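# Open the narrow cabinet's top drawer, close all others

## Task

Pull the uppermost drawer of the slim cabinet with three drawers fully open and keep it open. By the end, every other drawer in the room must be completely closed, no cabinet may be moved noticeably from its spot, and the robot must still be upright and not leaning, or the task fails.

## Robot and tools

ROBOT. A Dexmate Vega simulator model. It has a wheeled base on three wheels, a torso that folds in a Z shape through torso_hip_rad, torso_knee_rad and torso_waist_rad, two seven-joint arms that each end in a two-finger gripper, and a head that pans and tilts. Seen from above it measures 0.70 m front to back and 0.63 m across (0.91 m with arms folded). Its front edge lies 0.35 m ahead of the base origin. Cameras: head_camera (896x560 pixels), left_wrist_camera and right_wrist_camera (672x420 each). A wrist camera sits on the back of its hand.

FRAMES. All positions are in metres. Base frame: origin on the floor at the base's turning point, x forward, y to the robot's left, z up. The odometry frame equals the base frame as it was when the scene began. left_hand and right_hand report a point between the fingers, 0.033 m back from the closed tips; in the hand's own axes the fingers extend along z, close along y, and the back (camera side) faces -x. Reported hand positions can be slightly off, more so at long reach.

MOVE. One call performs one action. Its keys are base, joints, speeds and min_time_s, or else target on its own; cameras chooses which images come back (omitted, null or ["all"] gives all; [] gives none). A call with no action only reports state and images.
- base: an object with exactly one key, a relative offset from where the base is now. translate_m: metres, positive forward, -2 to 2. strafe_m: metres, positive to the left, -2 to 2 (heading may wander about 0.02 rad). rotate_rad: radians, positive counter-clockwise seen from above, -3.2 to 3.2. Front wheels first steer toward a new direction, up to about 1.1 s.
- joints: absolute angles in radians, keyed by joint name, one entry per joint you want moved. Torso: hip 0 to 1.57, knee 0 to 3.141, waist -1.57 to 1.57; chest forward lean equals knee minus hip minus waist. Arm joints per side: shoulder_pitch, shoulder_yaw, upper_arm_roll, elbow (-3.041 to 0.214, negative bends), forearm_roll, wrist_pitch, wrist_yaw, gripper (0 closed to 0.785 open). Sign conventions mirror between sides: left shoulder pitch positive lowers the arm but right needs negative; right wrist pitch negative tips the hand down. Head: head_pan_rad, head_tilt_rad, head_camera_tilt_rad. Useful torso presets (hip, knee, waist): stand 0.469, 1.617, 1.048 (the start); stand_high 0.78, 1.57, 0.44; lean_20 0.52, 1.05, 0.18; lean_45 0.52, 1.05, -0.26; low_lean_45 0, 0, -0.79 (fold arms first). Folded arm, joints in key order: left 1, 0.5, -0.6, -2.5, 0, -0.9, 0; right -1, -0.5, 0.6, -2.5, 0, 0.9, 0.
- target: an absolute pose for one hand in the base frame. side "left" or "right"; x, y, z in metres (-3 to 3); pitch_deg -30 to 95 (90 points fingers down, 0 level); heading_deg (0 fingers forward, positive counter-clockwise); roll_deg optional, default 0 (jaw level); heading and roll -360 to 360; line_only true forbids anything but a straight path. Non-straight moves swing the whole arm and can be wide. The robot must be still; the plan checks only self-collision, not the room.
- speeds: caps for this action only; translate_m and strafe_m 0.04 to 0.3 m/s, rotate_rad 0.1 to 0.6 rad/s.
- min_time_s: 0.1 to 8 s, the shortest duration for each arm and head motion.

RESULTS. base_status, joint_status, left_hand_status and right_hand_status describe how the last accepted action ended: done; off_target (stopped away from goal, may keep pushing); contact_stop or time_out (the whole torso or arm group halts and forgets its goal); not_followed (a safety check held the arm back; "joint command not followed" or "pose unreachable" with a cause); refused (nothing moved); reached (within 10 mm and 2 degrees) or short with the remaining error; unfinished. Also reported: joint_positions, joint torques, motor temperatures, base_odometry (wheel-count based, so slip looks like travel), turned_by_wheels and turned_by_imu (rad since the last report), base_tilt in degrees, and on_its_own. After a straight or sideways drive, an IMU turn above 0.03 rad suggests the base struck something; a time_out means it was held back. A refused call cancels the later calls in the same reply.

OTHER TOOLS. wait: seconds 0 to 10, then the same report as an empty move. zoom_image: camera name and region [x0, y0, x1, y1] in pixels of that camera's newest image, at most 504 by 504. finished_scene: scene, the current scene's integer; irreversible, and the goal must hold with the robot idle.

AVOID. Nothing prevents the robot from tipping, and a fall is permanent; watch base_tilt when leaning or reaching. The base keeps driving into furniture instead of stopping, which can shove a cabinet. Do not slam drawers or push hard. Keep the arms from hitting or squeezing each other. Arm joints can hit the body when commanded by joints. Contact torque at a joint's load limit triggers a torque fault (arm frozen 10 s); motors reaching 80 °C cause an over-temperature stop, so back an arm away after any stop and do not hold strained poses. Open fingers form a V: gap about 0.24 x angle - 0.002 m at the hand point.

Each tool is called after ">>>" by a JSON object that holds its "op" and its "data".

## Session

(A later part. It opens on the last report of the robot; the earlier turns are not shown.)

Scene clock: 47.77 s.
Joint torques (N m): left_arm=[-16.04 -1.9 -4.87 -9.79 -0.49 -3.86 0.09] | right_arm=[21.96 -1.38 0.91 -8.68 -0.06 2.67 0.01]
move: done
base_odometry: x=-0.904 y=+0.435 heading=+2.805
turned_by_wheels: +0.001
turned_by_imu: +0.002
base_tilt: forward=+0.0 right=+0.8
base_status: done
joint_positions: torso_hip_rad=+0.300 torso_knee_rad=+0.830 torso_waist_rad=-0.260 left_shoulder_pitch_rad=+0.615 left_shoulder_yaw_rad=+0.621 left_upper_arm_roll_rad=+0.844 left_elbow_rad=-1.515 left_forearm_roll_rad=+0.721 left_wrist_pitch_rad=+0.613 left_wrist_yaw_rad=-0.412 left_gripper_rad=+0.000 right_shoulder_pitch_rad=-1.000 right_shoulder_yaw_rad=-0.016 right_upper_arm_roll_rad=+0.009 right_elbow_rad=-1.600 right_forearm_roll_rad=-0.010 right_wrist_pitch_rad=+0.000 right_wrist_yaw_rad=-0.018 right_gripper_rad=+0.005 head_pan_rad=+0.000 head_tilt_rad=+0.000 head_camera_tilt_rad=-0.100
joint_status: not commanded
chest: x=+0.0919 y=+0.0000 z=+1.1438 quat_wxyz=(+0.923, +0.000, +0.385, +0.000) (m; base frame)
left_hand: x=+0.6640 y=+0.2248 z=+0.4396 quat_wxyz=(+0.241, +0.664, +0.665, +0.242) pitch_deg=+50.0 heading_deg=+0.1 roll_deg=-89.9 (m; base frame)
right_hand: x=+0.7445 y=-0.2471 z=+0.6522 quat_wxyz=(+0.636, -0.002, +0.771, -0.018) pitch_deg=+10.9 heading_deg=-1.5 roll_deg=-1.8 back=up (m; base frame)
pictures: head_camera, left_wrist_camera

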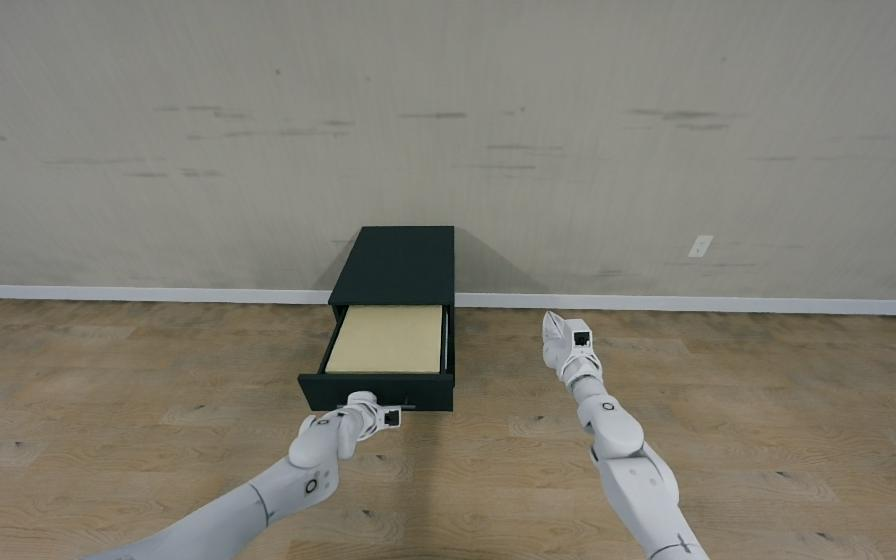

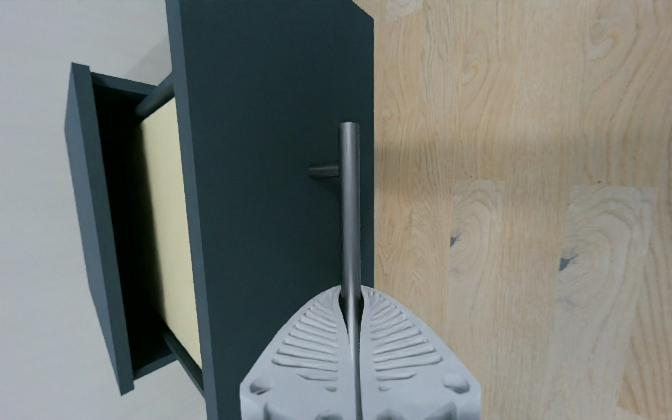

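>>> {"op": "move", "data": {"base": {"translate_m": -0.05}, "speeds": {"translate_m": 0.05}, "cameras": ["head_camera", "left_wrist_camera"]}}

Scene clock: 49.70 s.
Joint torques (N m): left_arm=[-14.42 -0.84 -3.98 -7.42 -1.16 -2.95 -0.16] | right_arm=[21.96 -0.86 0.56 -9.5 0.02 3.37 -0.24]
move: done
base_odometry: x=-0.856 y=+0.419 heading=+2.806
turned_by_wheels: +0.001
turned_by_imu: +0.001
base_tilt: forward=+0.0 right=+0.7
base_status: done
joint_positions: torso_hip_rad=+0.300 torso_knee_rad=+0.830 torso_waist_rad=-0.260 left_shoulder_pitch_rad=+0.615 left_shoulder_yaw_rad=+0.621 left_upper_arm_roll_rad=+0.844 left_elbow_rad=-1.515 left_forearm_roll_rad=+0.721 left_wrist_pitch_rad=+0.613 left_wrist_yaw_rad=-0.412 left_gripper_rad=+0.000 right_shoulder_pitch_rad=-1.000 right_shoulder_yaw_rad=-0.016 right_upper_arm_roll_rad=+0.009 right_elbow_rad=-1.600 right_forearm_roll_rad=-0.010 right_wrist_pitch_rad=+0.000 right_wrist_yaw_rad=-0.018 right_gripper_rad=+0.005 head_pan_rad=+0.000 head_tilt_rad=+0.000 head_camera_tilt_rad=-0.100
joint_status: not commanded
chest: x=+0.0919 y=+0.0000 z=+1.1438 quat_wxyz=(+0.923, +0.000, +0.385, +0.000) (m; base frame)
left_hand: x=+0.6642 y=+0.2248 z=+0.4398 quat_wxyz=(+0.242, +0.664, +0.665, +0.243) pitch_deg=+50.0 heading_deg=+0.1 roll_deg=-89.9 (m; base frame)
right_hand: x=+0.7445 y=-0.2471 z=+0.6522 quat_wxyz=(+0.636, -0.002, +0.771, -0.018) pitch_deg=+10.9 heading_deg=-1.5 roll_deg=-1.8 back=up (m; base frame)
pictures: head_camera, left_wrist_camera

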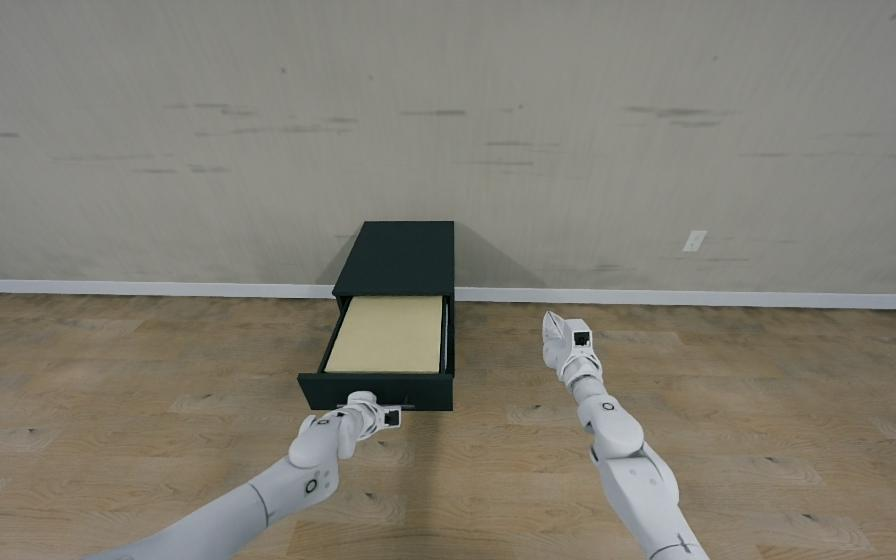

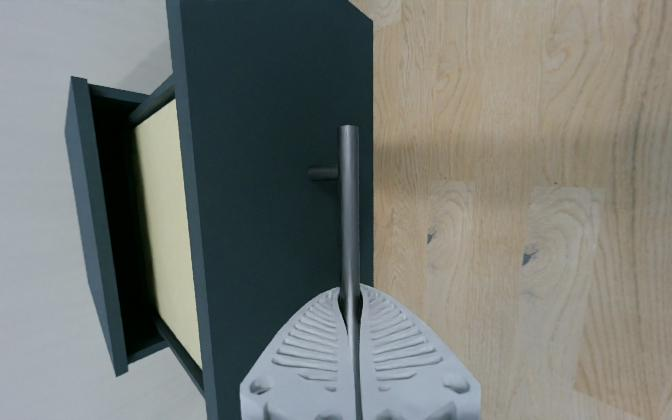

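>>> {"op": "move", "data": {"base": {"translate_m": -0.03}, "speeds": {"translate_m": 0.04}, "cameras": ["head_camera", "left_wrist_camera"]}}

>>> {"op": "zoom_image", "data": {"camera": "head_camera", "region": [290, 210, 540, 420]}}

Scene clock: 51.47 s.
Joint torques (N m): left_arm=[-13.56 -2.36 -3.37 -6.93 -1.53 -2.35 -1.04] | right_arm=[20.92 -0.74 0.59 -8.79 0.06 2.94 -0.24]
move: done
base_odometry: x=-0.828 y=+0.410 heading=+2.807
turned_by_wheels: +0.001
turned_by_imu: +0.001
base_tilt: forward=+0.0 right=+0.8
base_status: done
joint_positions: torso_hip_rad=+0.300 torso_knee_rad=+0.830 torso_waist_rad=-0.260 left_shoulder_pitch_rad=+0.615 left_shoulder_yaw_rad=+0.621 left_upper_arm_roll_rad=+0.844 left_elbow_rad=-1.515 left_forearm_roll_rad=+0.722 left_wrist_pitch_rad=+0.613 left_wrist_yaw_rad=-0.412 left_gripper_rad=+0.000 right_shoulder_pitch_rad=-1.000 right_shoulder_yaw_rad=-0.016 right_upper_arm_roll_rad=+0.009 right_elbow_rad=-1.600 right_forearm_roll_rad=-0.010 right_wrist_pitch_rad=+0.000 right_wrist_yaw_rad=-0.018 right_gripper_rad=+0.005 head_pan_rad=+0.000 head_tilt_rad=+0.000 head_camera_tilt_rad=-0.100
joint_status: not commanded
chest: x=+0.0919 y=+0.0000 z=+1.1438 quat_wxyz=(+0.923, +0.000, +0.385, +0.000) (m; base frame)
left_hand: x=+0.6644 y=+0.2248 z=+0.4400 quat_wxyz=(+0.242, +0.664, +0.664, +0.243) pitch_deg=+49.9 heading_deg=+0.1 roll_deg=-89.9 (m; base frame)
right_hand: x=+0.7445 y=-0.2471 z=+0.6523 quat_wxyz=(+0.637, -0.002, +0.771, -0.018) pitch_deg=+10.9 heading_deg=-1.5 roll_deg=-1.8 back=up (m; base frame)
pictures: head_camera, left_wrist_camera

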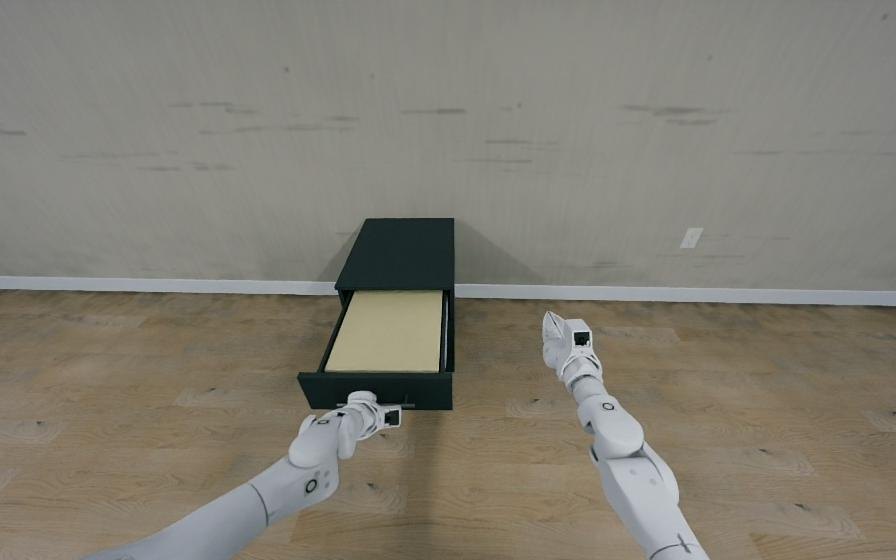

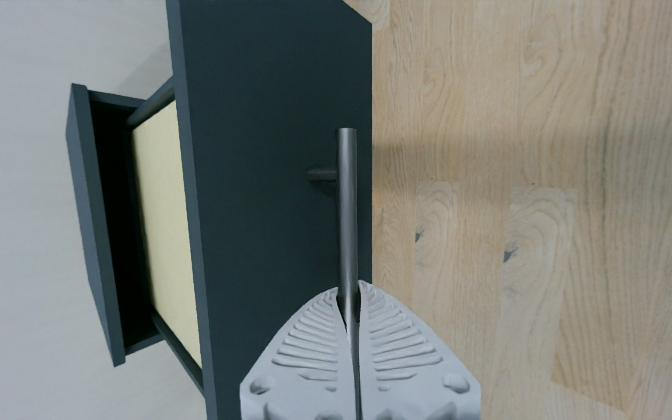

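Scaled by 2.016 from the camera's 896x560 image, which has a finer 960x600 frame.

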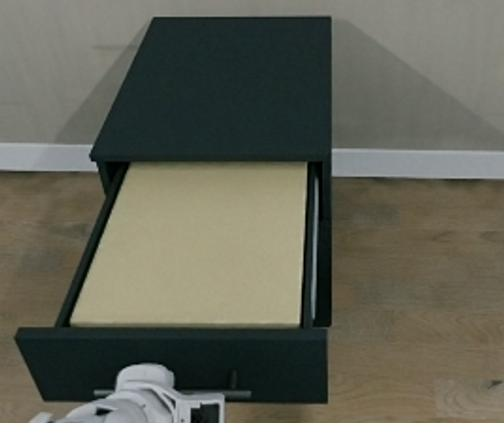

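>>> {"op": "move", "data": {"base": {"translate_m": -0.02}, "speeds": {"translate_m": 0.04}, "cameras": ["head_camera", "left_wrist_camera"]}}

>>> {"op": "zoom_image", "data": {"camera": "head_camera", "region": [290, 210, 540, 420]}}

Scene clock: 53.07 s.
Joint torques (N m): left_arm=[4.43 -2.43 4.16 -2.49 -5.04 -1.43 -4.5] | right_arm=[21.47 -0.81 0.93 -8.28 0.1 3.34 -0.13]
move: done
base_odometry: x=-0.809 y=+0.403 heading=+2.808
turned_by_wheels: +0.001
turned_by_imu: +0.000
base_tilt: forward=+0.0 right=+0.7
base_status: done
joint_positions: torso_hip_rad=+0.300 torso_knee_rad=+0.830 torso_waist_rad=-0.260 left_shoulder_pitch_rad=+0.614 left_shoulder_yaw_rad=+0.621 left_upper_arm_roll_rad=+0.843 left_elbow_rad=-1.515 left_forearm_roll_rad=+0.722 left_wrist_pitch_rad=+0.612 left_wrist_yaw_rad=-0.410 left_gripper_rad=+0.000 right_shoulder_pitch_rad=-1.000 right_shoulder_yaw_rad=-0.016 right_upper_arm_roll_rad=+0.009 right_elbow_rad=-1.600 right_forearm_roll_rad=-0.010 right_wrist_pitch_rad=+0.000 right_wrist_yaw_rad=-0.018 right_gripper_rad=+0.005 head_pan_rad=+0.000 head_tilt_rad=+0.000 head_camera_tilt_rad=-0.100
joint_status: not commanded
chest: x=+0.0918 y=+0.0000 z=+1.1439 quat_wxyz=(+0.923, +0.000, +0.385, +0.000) (m; base frame)
left_hand: x=+0.6656 y=+0.2246 z=+0.4412 quat_wxyz=(+0.243, +0.664, +0.664, +0.244) pitch_deg=+49.7 heading_deg=+0.1 roll_deg=-89.9 (m; base frame)
right_hand: x=+0.7446 y=-0.2471 z=+0.6524 quat_wxyz=(+0.637, -0.002, +0.771, -0.018) pitch_deg=+10.9 heading_deg=-1.5 roll_deg=-1.8 back=up (m; base frame)
pictures: head_camera, left_wrist_camera

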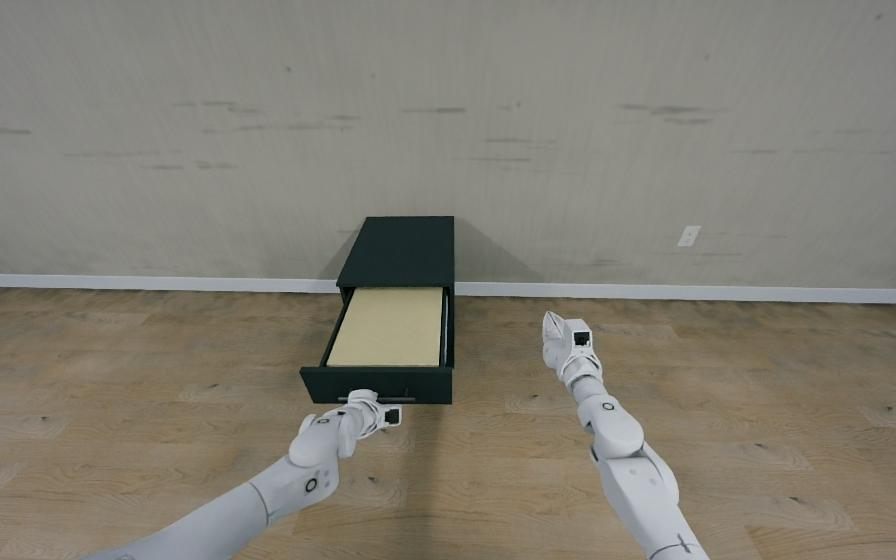

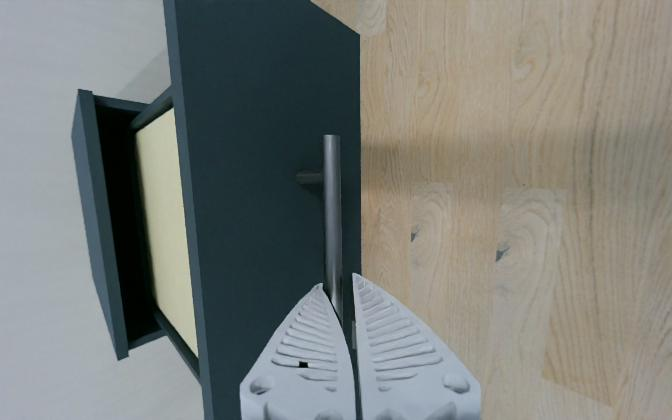

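Scaled by 2.016 from the camera's 896x560 image, which has a finer 960x600 frame.

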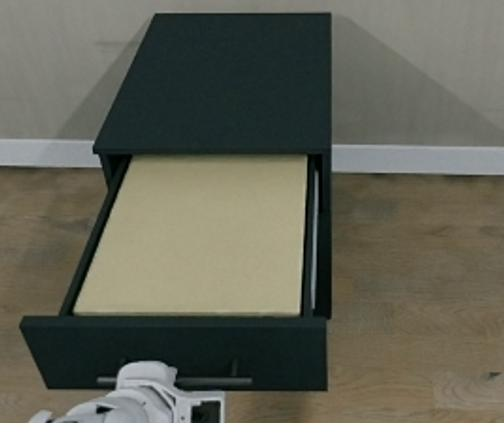

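>>> {"op": "move", "data": {"base": {"translate_m": 0.018}, "speeds": {"translate_m": 0.04}, "cameras": ["head_camera", "left_wrist_camera"]}}

>>> {"op": "zoom_image", "data": {"camera": "head_camera", "region": [290, 210, 540, 420]}}

Scene clock: 54.73 s.
Joint torques (N m): left_arm=[-2.98 -2.15 0.12 -4.12 -1.28 -0.72 -1.23] | right_arm=[22.6 -2.21 0.72 -9.66 0.12 2.84 -0.25]
move: done
base_odometry: x=-0.826 y=+0.409 heading=+2.809
turned_by_wheels: +0.001
turned_by_imu: +0.001
base_tilt: forward=+0.0 right=+0.8
base_status: done
joint_positions: torso_hip_rad=+0.300 torso_knee_rad=+0.830 torso_waist_rad=-0.260 left_shoulder_pitch_rad=+0.615 left_shoulder_yaw_rad=+0.621 left_upper_arm_roll_rad=+0.843 left_elbow_rad=-1.515 left_forearm_roll_rad=+0.721 left_wrist_pitch_rad=+0.612 left_wrist_yaw_rad=-0.412 left_gripper_rad=+0.000 right_shoulder_pitch_rad=-1.000 right_shoulder_yaw_rad=-0.016 right_upper_arm_roll_rad=+0.009 right_elbow_rad=-1.600 right_forearm_roll_rad=-0.010 right_wrist_pitch_rad=+0.000 right_wrist_yaw_rad=-0.018 right_gripper_rad=+0.005 head_pan_rad=+0.000 head_tilt_rad=+0.000 head_camera_tilt_rad=-0.100
joint_status: not commanded
chest: x=+0.0917 y=+0.0000 z=+1.1439 quat_wxyz=(+0.923, +0.000, +0.385, +0.000) (m; base frame)
left_hand: x=+0.6648 y=+0.2244 z=+0.4405 quat_wxyz=(+0.242, +0.664, +0.664, +0.243) pitch_deg=+49.9 heading_deg=+0.1 roll_deg=-90.0 (m; base frame)
right_hand: x=+0.7445 y=-0.2471 z=+0.6524 quat_wxyz=(+0.637, -0.002, +0.771, -0.018) pitch_deg=+10.9 heading_deg=-1.5 roll_deg=-1.8 back=up (m; base frame)
pictures: head_camera, left_wrist_camera

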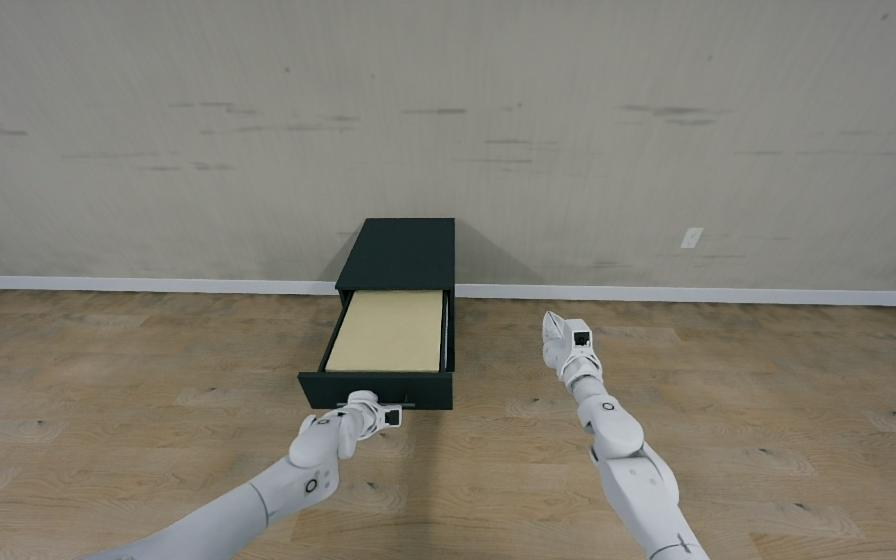

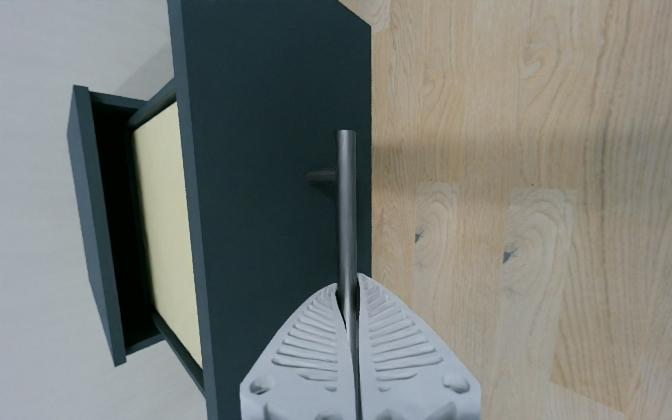

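Scaled by 2.016 from the camera's 896x560 image, which has a finer 960x600 frame.

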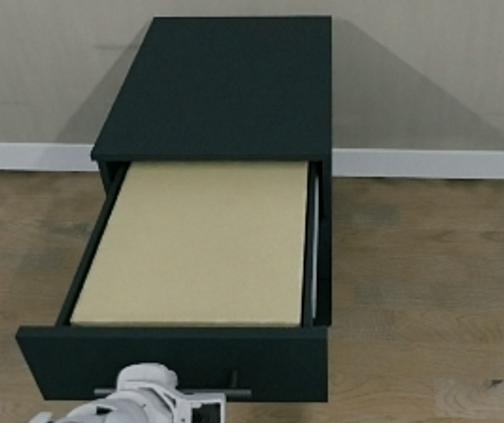

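>>> {"op": "move", "data": {"base": {"translate_m": -0.01}, "speeds": {"translate_m": 0.04}, "cameras": []}}

>>> {"op": "move", "data": {"joints": {"left_gripper_rad": 0.16}, "cameras": ["head_camera", "left_wrist_camera"]}}

>>> {"op": "zoom_image", "data": {"camera": "head_camera", "region": [290, 210, 540, 420]}}

Scene clock: 56.27 s.
Joint torques (N m): left_arm=[-0.06 -1.49 0.68 -2.96 -3.37 -0.28 -3.49] | right_arm=[23.34 -1.12 0.9 -8.04 0.04 3.26 -0.28]
move: done
base_odometry: x=-0.817 y=+0.406 heading=+2.809
turned_by_wheels: +0.000
turned_by_imu: +0.000
base_tilt: forward=+0.0 right=+0.8
base_status: done
joint_positions: torso_hip_rad=+0.300 torso_knee_rad=+0.830 torso_waist_rad=-0.260 left_shoulder_pitch_rad=+0.615 left_shoulder_yaw_rad=+0.621 left_upper_arm_roll_rad=+0.843 left_elbow_rad=-1.515 left_forearm_roll_rad=+0.722 left_wrist_pitch_rad=+0.612 left_wrist_yaw_rad=-0.411 left_gripper_rad=+0.000 right_shoulder_pitch_rad=-1.000 right_shoulder_yaw_rad=-0.016 right_upper_arm_roll_rad=+0.009 right_elbow_rad=-1.600 right_forearm_roll_rad=-0.010 right_wrist_pitch_rad=+0.000 right_wrist_yaw_rad=-0.018 right_gripper_rad=+0.005 head_pan_rad=+0.000 head_tilt_rad=+0.000 head_camera_tilt_rad=-0.100
joint_status: not commanded
chest: x=+0.0918 y=+0.0000 z=+1.1438 quat_wxyz=(+0.923, +0.000, +0.385, +0.000) (m; base frame)
left_hand: x=+0.6652 y=+0.2245 z=+0.4408 quat_wxyz=(+0.243, +0.664, +0.664, +0.243) pitch_deg=+49.8 heading_deg=+0.1 roll_deg=-89.9 (m; base frame)
right_hand: x=+0.7446 y=-0.2471 z=+0.6523 quat_wxyz=(+0.637, -0.002, +0.771, -0.018) pitch_deg=+10.9 heading_deg=-1.5 roll_deg=-1.8 back=up (m; base frame)
pictures: none
No camera images: "cameras" was empty.

Scene clock: 56.90 s.
Joint torques (N m): left_arm=[-13.61 -0.24 -5.65 -3.94 1 0.14 0.35] | right_arm=[21.28 -1.68 0.42 -9.52 0.01 2.44 -0.08]
move: done
base_odometry: x=-0.817 y=+0.406 heading=+2.809
turned_by_wheels: +0.000
turned_by_imu: +0.000
base_tilt: forward=+0.1 right=+0.8
base_status: not commanded
joint_positions: torso_hip_rad=+0.300 torso_knee_rad=+0.830 torso_waist_rad=-0.260 left_shoulder_pitch_rad=+0.615 left_shoulder_yaw_rad=+0.621 left_upper_arm_roll_rad=+0.844 left_elbow_rad=-1.515 left_forearm_roll_rad=+0.721 left_wrist_pitch_rad=+0.612 left_wrist_yaw_rad=-0.412 left_gripper_rad=+0.160 right_shoulder_pitch_rad=-1.000 right_shoulder_yaw_rad=-0.016 right_upper_arm_roll_rad=+0.009 right_elbow_rad=-1.600 right_forearm_roll_rad=-0.010 right_wrist_pitch_rad=+0.000 right_wrist_yaw_rad=-0.018 right_gripper_rad=+0.005 head_pan_rad=+0.000 head_tilt_rad=+0.000 head_camera_tilt_rad=-0.100
joint_status: all done
chest: x=+0.0919 y=+0.0000 z=+1.1438 quat_wxyz=(+0.923, +0.000, +0.385, +0.000) (m; base frame)
left_hand: x=+0.6641 y=+0.2242 z=+0.4397 quat_wxyz=(+0.242, +0.664, +0.664, +0.242) pitch_deg=+50.0 heading_deg=+0.0 roll_deg=-90.0 (m; base frame)
right_hand: x=+0.7446 y=-0.2471 z=+0.6522 quat_wxyz=(+0.636, -0.002, +0.771, -0.018) pitch_deg=+10.9 heading_deg=-1.5 roll_deg=-1.8 back=up (m; base frame)
pictures: head_camera, left_wrist_camera

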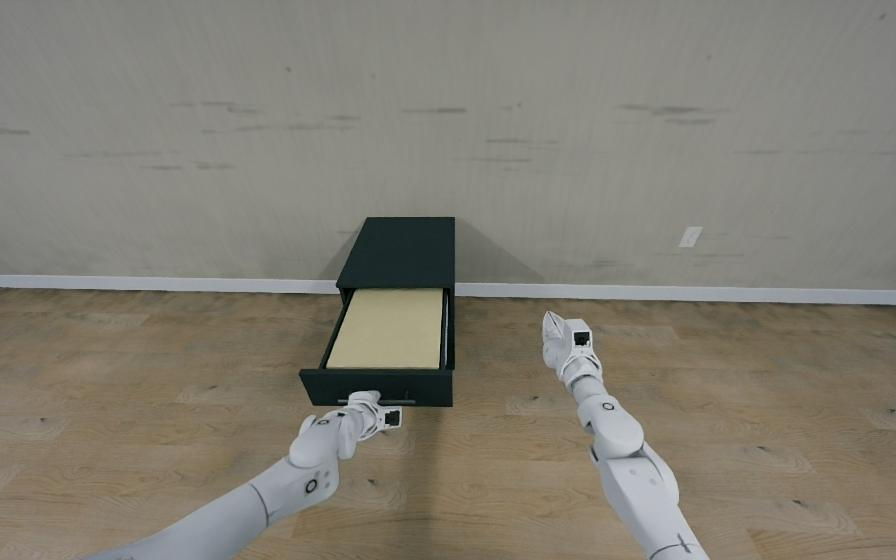

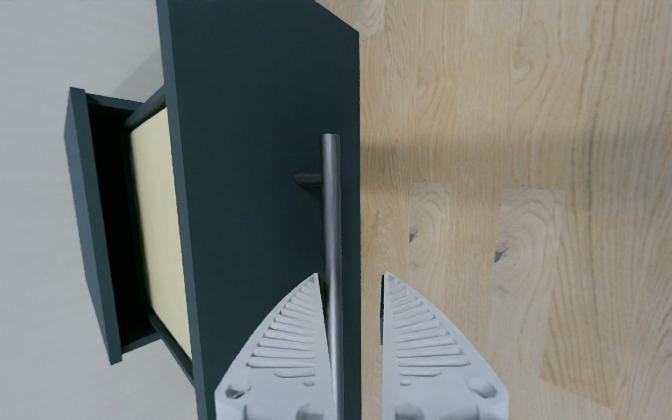

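Scaled by 2.016 from the camera's 896x560 image, which has a finer 960x600 frame.

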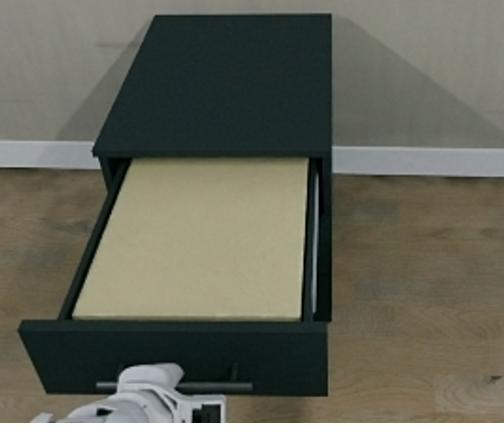

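>>> {"op": "move", "data": {"target": {"side": "left", "x": 0.612, "y": 0.224, "z": 0.50, "pitch_deg": 50, "heading_deg": 0, "roll_deg": -90, "line_only": true}, "cameras": ["left_wrist_camera"]}}

>>> {"op": "move", "data": {"base": {"translate_m": -0.35}, "cameras": ["head_camera", "right_wrist_camera"]}}

>>> {"op": "zoom_image", "data": {"camera": "head_camera", "region": [310, 210, 510, 400]}}

>>> {"op": "zoom_image", "data": {"camera": "right_wrist_camera", "region": [20, 120, 340, 400]}}

Scene clock: 60.10 s.
Joint torques (N m): left_arm=[-7.56 6.52 -11.4 -6.19 2.07 -0.03 0.49] | right_arm=[22.17 -0.68 0.68 -8.05 0.2 3.24 -0.15]
move: done
base_odometry: x=-0.817 y=+0.406 heading=+2.809
turned_by_wheels: +0.000
turned_by_imu: +0.000
base_tilt: forward=+0.1 right=+0.7
base_status: not commanded
joint_positions: torso_hip_rad=+0.300 torso_knee_rad=+0.830 torso_waist_rad=-0.260 left_shoulder_pitch_rad=+0.763 left_shoulder_yaw_rad=+0.797 left_upper_arm_roll_rad=+0.799 left_elbow_rad=-1.925 left_forearm_roll_rad=+0.775 left_wrist_pitch_rad=+0.801 left_wrist_yaw_rad=-0.541 left_gripper_rad=+0.160 right_shoulder_pitch_rad=-1.000 right_shoulder_yaw_rad=-0.016 right_upper_arm_roll_rad=+0.009 right_elbow_rad=-1.600 right_forearm_roll_rad=-0.010 right_wrist_pitch_rad=+0.000 right_wrist_yaw_rad=-0.018 right_gripper_rad=+0.005 head_pan_rad=+0.000 head_tilt_rad=+0.000 head_camera_tilt_rad=-0.100
joint_status: not commanded
chest: x=+0.0919 y=+0.0000 z=+1.1438 quat_wxyz=(+0.923, +0.000, +0.385, +0.000) (m; base frame)
left_hand: x=+0.6124 y=+0.2239 z=+0.4992 quat_wxyz=(+0.242, +0.665, +0.664, +0.242) pitch_deg=+50.0 heading_deg=+0.0 roll_deg=+90.0 (m; base frame)
left_hand_status: reached (straight line, planned for 1.6 s): 1 mm and 0.0 deg off.
right_hand: x=+0.7446 y=-0.2471 z=+0.6522 quat_wxyz=(+0.636, -0.002, +0.771, -0.018) pitch_deg=+10.9 heading_deg=-1.5 roll_deg=-1.8 back=up (m; base frame)
pictures: left_wrist_camera

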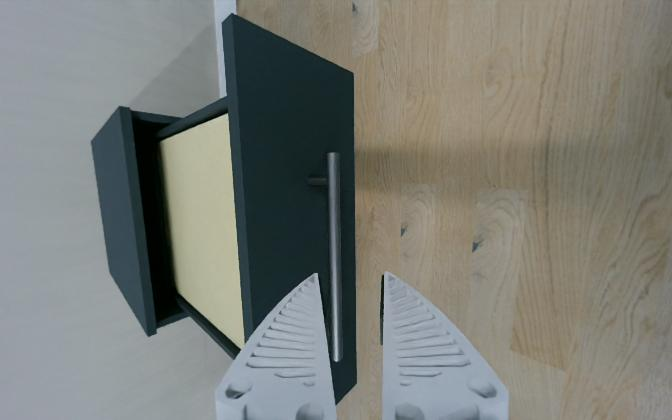

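Scene clock: 62.87 s.
Joint torques (N m): left_arm=[-9.56 6.31 -12.38 -5.65 2.12 0.53 0.56] | right_arm=[21.41 -1.54 0.53 -8.28 0.15 2.87 -0.02]
move: done
base_odometry: x=-0.486 y=+0.292 heading=+2.810
turned_by_wheels: +0.001
turned_by_imu: +0.001
base_tilt: forward=+0.1 right=+0.8
base_status: done
joint_positions: torso_hip_rad=+0.300 torso_knee_rad=+0.830 torso_waist_rad=-0.260 left_shoulder_pitch_rad=+0.764 left_shoulder_yaw_rad=+0.799 left_upper_arm_roll_rad=+0.799 left_elbow_rad=-1.929 left_forearm_roll_rad=+0.776 left_wrist_pitch_rad=+0.803 left_wrist_yaw_rad=-0.542 left_gripper_rad=+0.160 right_shoulder_pitch_rad=-1.000 right_shoulder_yaw_rad=-0.016 right_upper_arm_roll_rad=+0.009 right_elbow_rad=-1.600 right_forearm_roll_rad=-0.010 right_wrist_pitch_rad=+0.000 right_wrist_yaw_rad=-0.018 right_gripper_rad=+0.005 head_pan_rad=+0.000 head_tilt_rad=+0.000 head_camera_tilt_rad=-0.100
joint_status: not commanded
chest: x=+0.0919 y=+0.0000 z=+1.1438 quat_wxyz=(+0.923, +0.000, +0.385, +0.000) (m; base frame)
left_hand: x=+0.6119 y=+0.2239 z=+0.4998 quat_wxyz=(+0.242, +0.665, +0.664, +0.242) pitch_deg=+50.0 heading_deg=+0.0 roll_deg=+90.0 (m; base frame)
right_hand: x=+0.7446 y=-0.2471 z=+0.6522 quat_wxyz=(+0.636, -0.002, +0.771, -0.018) pitch_deg=+10.9 heading_deg=-1.5 roll_deg=-1.8 back=up (m; base frame)
pictures: head_camera, right_wrist_camera

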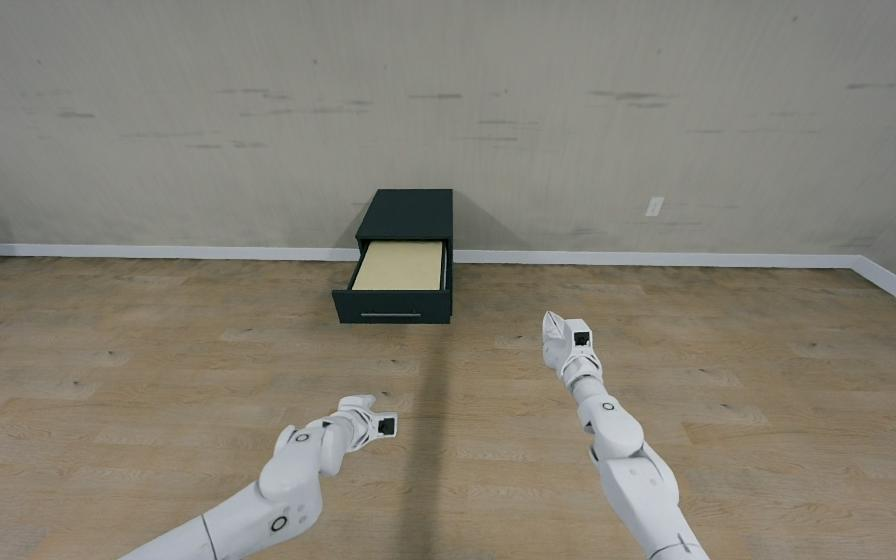

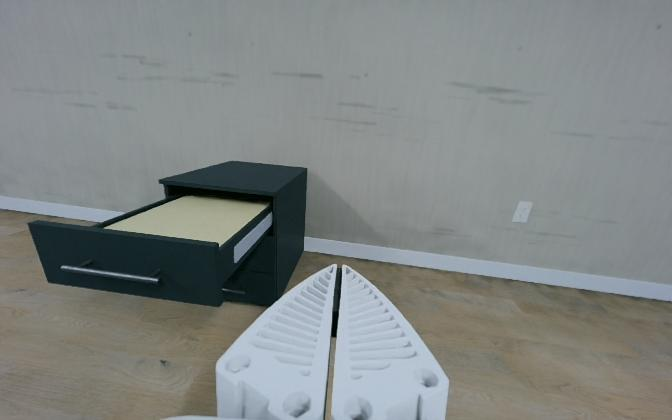

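Scaled by 2.520 from the camera's 896x560 image, which has a finer 960x600 frame.

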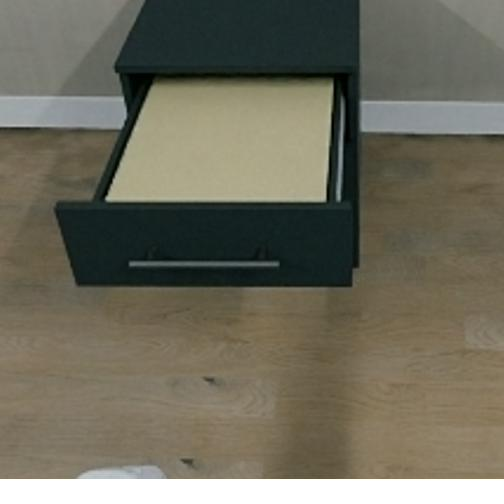

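Scaled by 1.575 from the camera's 672x420 image, which has a finer 960x600 frame.

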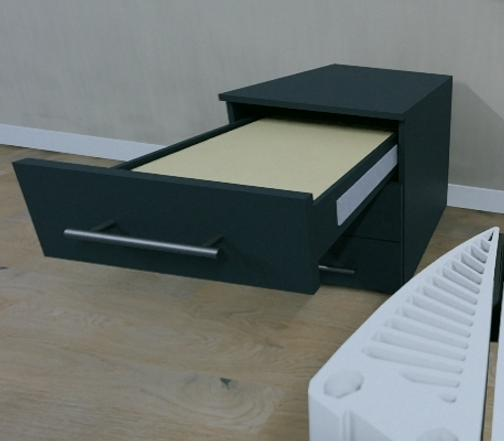

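>>> {"op": "move", "data": {"joints": {"head_pan_rad": 2.75, "head_camera_tilt_rad": 0.88}, "cameras": ["head_camera"]}}

>>> {"op": "move", "data": {"joints": {"head_pan_rad": 2.0, "head_camera_tilt_rad": 0.88}, "cameras": ["head_camera"]}}

Scene clock: 65.93 s.
Joint torques (N m): left_arm=[-9.15 6.31 -11.15 -5.49 1.78 -0.21 0.49] | right_arm=[20.66 -0.06 0.67 -8.01 0.2 2.35 -0.22]
move: done
base_odometry: x=-0.486 y=+0.292 heading=+2.810
turned_by_wheels: +0.000
turned_by_imu: +0.000
base_tilt: forward=+0.1 right=+0.8
base_status: not commanded
joint_positions: torso_hip_rad=+0.300 torso_knee_rad=+0.830 torso_waist_rad=-0.260 left_shoulder_pitch_rad=+0.764 left_shoulder_yaw_rad=+0.799 left_upper_arm_roll_rad=+0.799 left_elbow_rad=-1.929 left_forearm_roll_rad=+0.776 left_wrist_pitch_rad=+0.803 left_wrist_yaw_rad=-0.542 left_gripper_rad=+0.160 right_shoulder_pitch_rad=-1.000 right_shoulder_yaw_rad=-0.016 right_upper_arm_roll_rad=+0.009 right_elbow_rad=-1.600 right_forearm_roll_rad=-0.010 right_wrist_pitch_rad=+0.000 right_wrist_yaw_rad=-0.018 right_gripper_rad=+0.005 head_pan_rad=+2.750 head_tilt_rad=+0.000 head_camera_tilt_rad=+0.880
joint_status: all done
chest: x=+0.0919 y=+0.0000 z=+1.1438 quat_wxyz=(+0.923, +0.000, +0.385, +0.000) (m; base frame)
left_hand: x=+0.6119 y=+0.2238 z=+0.4998 quat_wxyz=(+0.242, +0.665, +0.664, +0.242) pitch_deg=+50.0 heading_deg=+0.0 roll_deg=+90.0 (m; base frame)
right_hand: x=+0.7446 y=-0.2471 z=+0.6522 quat_wxyz=(+0.636, -0.002, +0.771, -0.018) pitch_deg=+10.9 heading_deg=-1.5 roll_deg=-1.8 back=up (m; base frame)
pictures: head_camera

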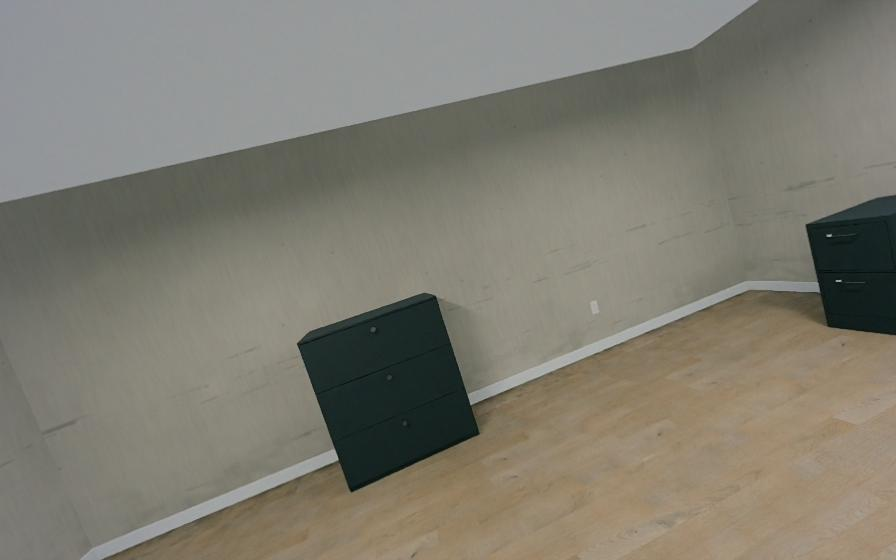

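Scene clock: 67.10 s.
Joint torques (N m): left_arm=[-9.48 6.2 -12.07 -5.95 1.95 0.18 0.59] | right_arm=[21.49 -0.88 0.59 -8.65 0.04 3.7 -0.21]
move: done
base_odometry: x=-0.486 y=+0.292 heading=+2.810
turned_by_wheels: +0.000
turned_by_imu: +0.000
base_tilt: forward=+0.0 right=+0.8
base_status: not commanded
joint_positions: torso_hip_rad=+0.300 torso_knee_rad=+0.830 torso_waist_rad=-0.260 left_shoulder_pitch_rad=+0.764 left_shoulder_yaw_rad=+0.799 left_upper_arm_roll_rad=+0.799 left_elbow_rad=-1.929 left_forearm_roll_rad=+0.776 left_wrist_pitch_rad=+0.803 left_wrist_yaw_rad=-0.542 left_gripper_rad=+0.160 right_shoulder_pitch_rad=-1.000 right_shoulder_yaw_rad=-0.016 right_upper_arm_roll_rad=+0.009 right_elbow_rad=-1.600 right_forearm_roll_rad=-0.010 right_wrist_pitch_rad=+0.000 right_wrist_yaw_rad=-0.018 right_gripper_rad=+0.005 head_pan_rad=+2.000 head_tilt_rad=+0.000 head_camera_tilt_rad=+0.880
joint_status: all done
chest: x=+0.0919 y=+0.0000 z=+1.1438 quat_wxyz=(+0.923, +0.000, +0.385, +0.000) (m; base frame)
left_hand: x=+0.6119 y=+0.2238 z=+0.4998 quat_wxyz=(+0.242, +0.665, +0.664, +0.242) pitch_deg=+50.0 heading_deg=+0.0 roll_deg=+90.0 (m; base frame)
right_hand: x=+0.7446 y=-0.2471 z=+0.6522 quat_wxyz=(+0.636, -0.002, +0.771, -0.018) pitch_deg=+10.9 heading_deg=-1.5 roll_deg=-1.8 back=up (m; base frame)
pictures: head_camera

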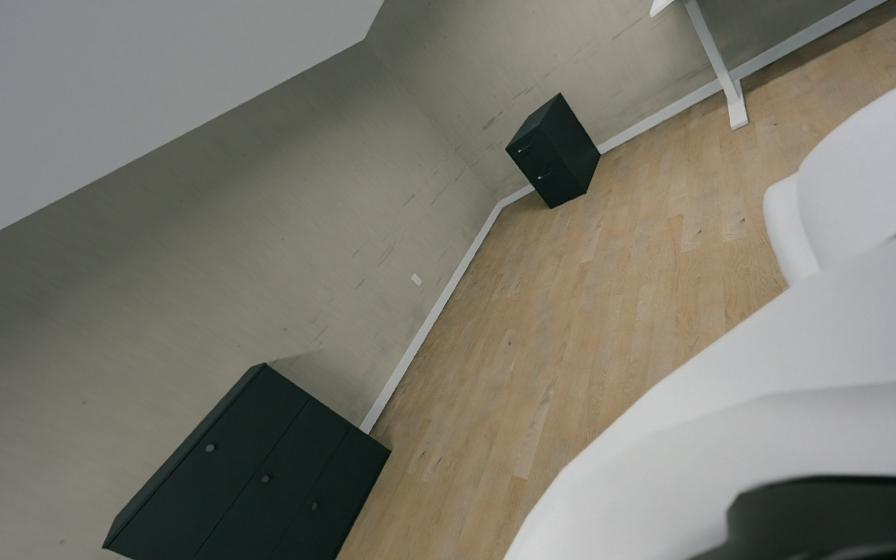

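>>> {"op": "zoom_image", "data": {"camera": "head_camera", "region": [480, 80, 620, 220]}}

>>> {"op": "zoom_image", "data": {"camera": "head_camera", "region": [90, 350, 410, 560]}}

Scaled by 3.600 from the camera's 896x560 image, which has a finer 960x600 frame.

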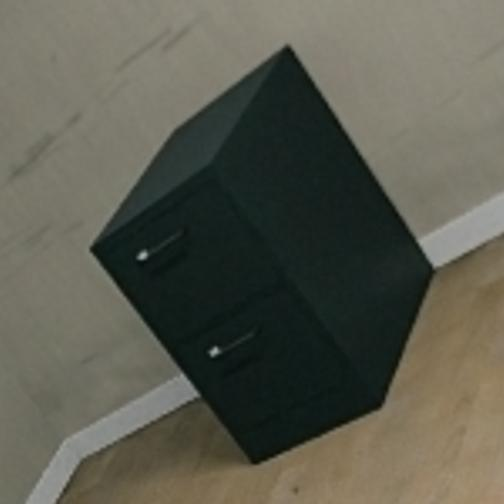

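Scaled by 1.575 from the camera's 896x560 image, which has a finer 960x600 frame.

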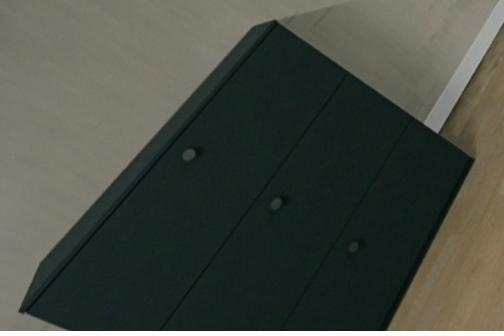

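>>> {"op": "finished_scene", "data": {"scene": 2}}

The scene is finished: the task was done.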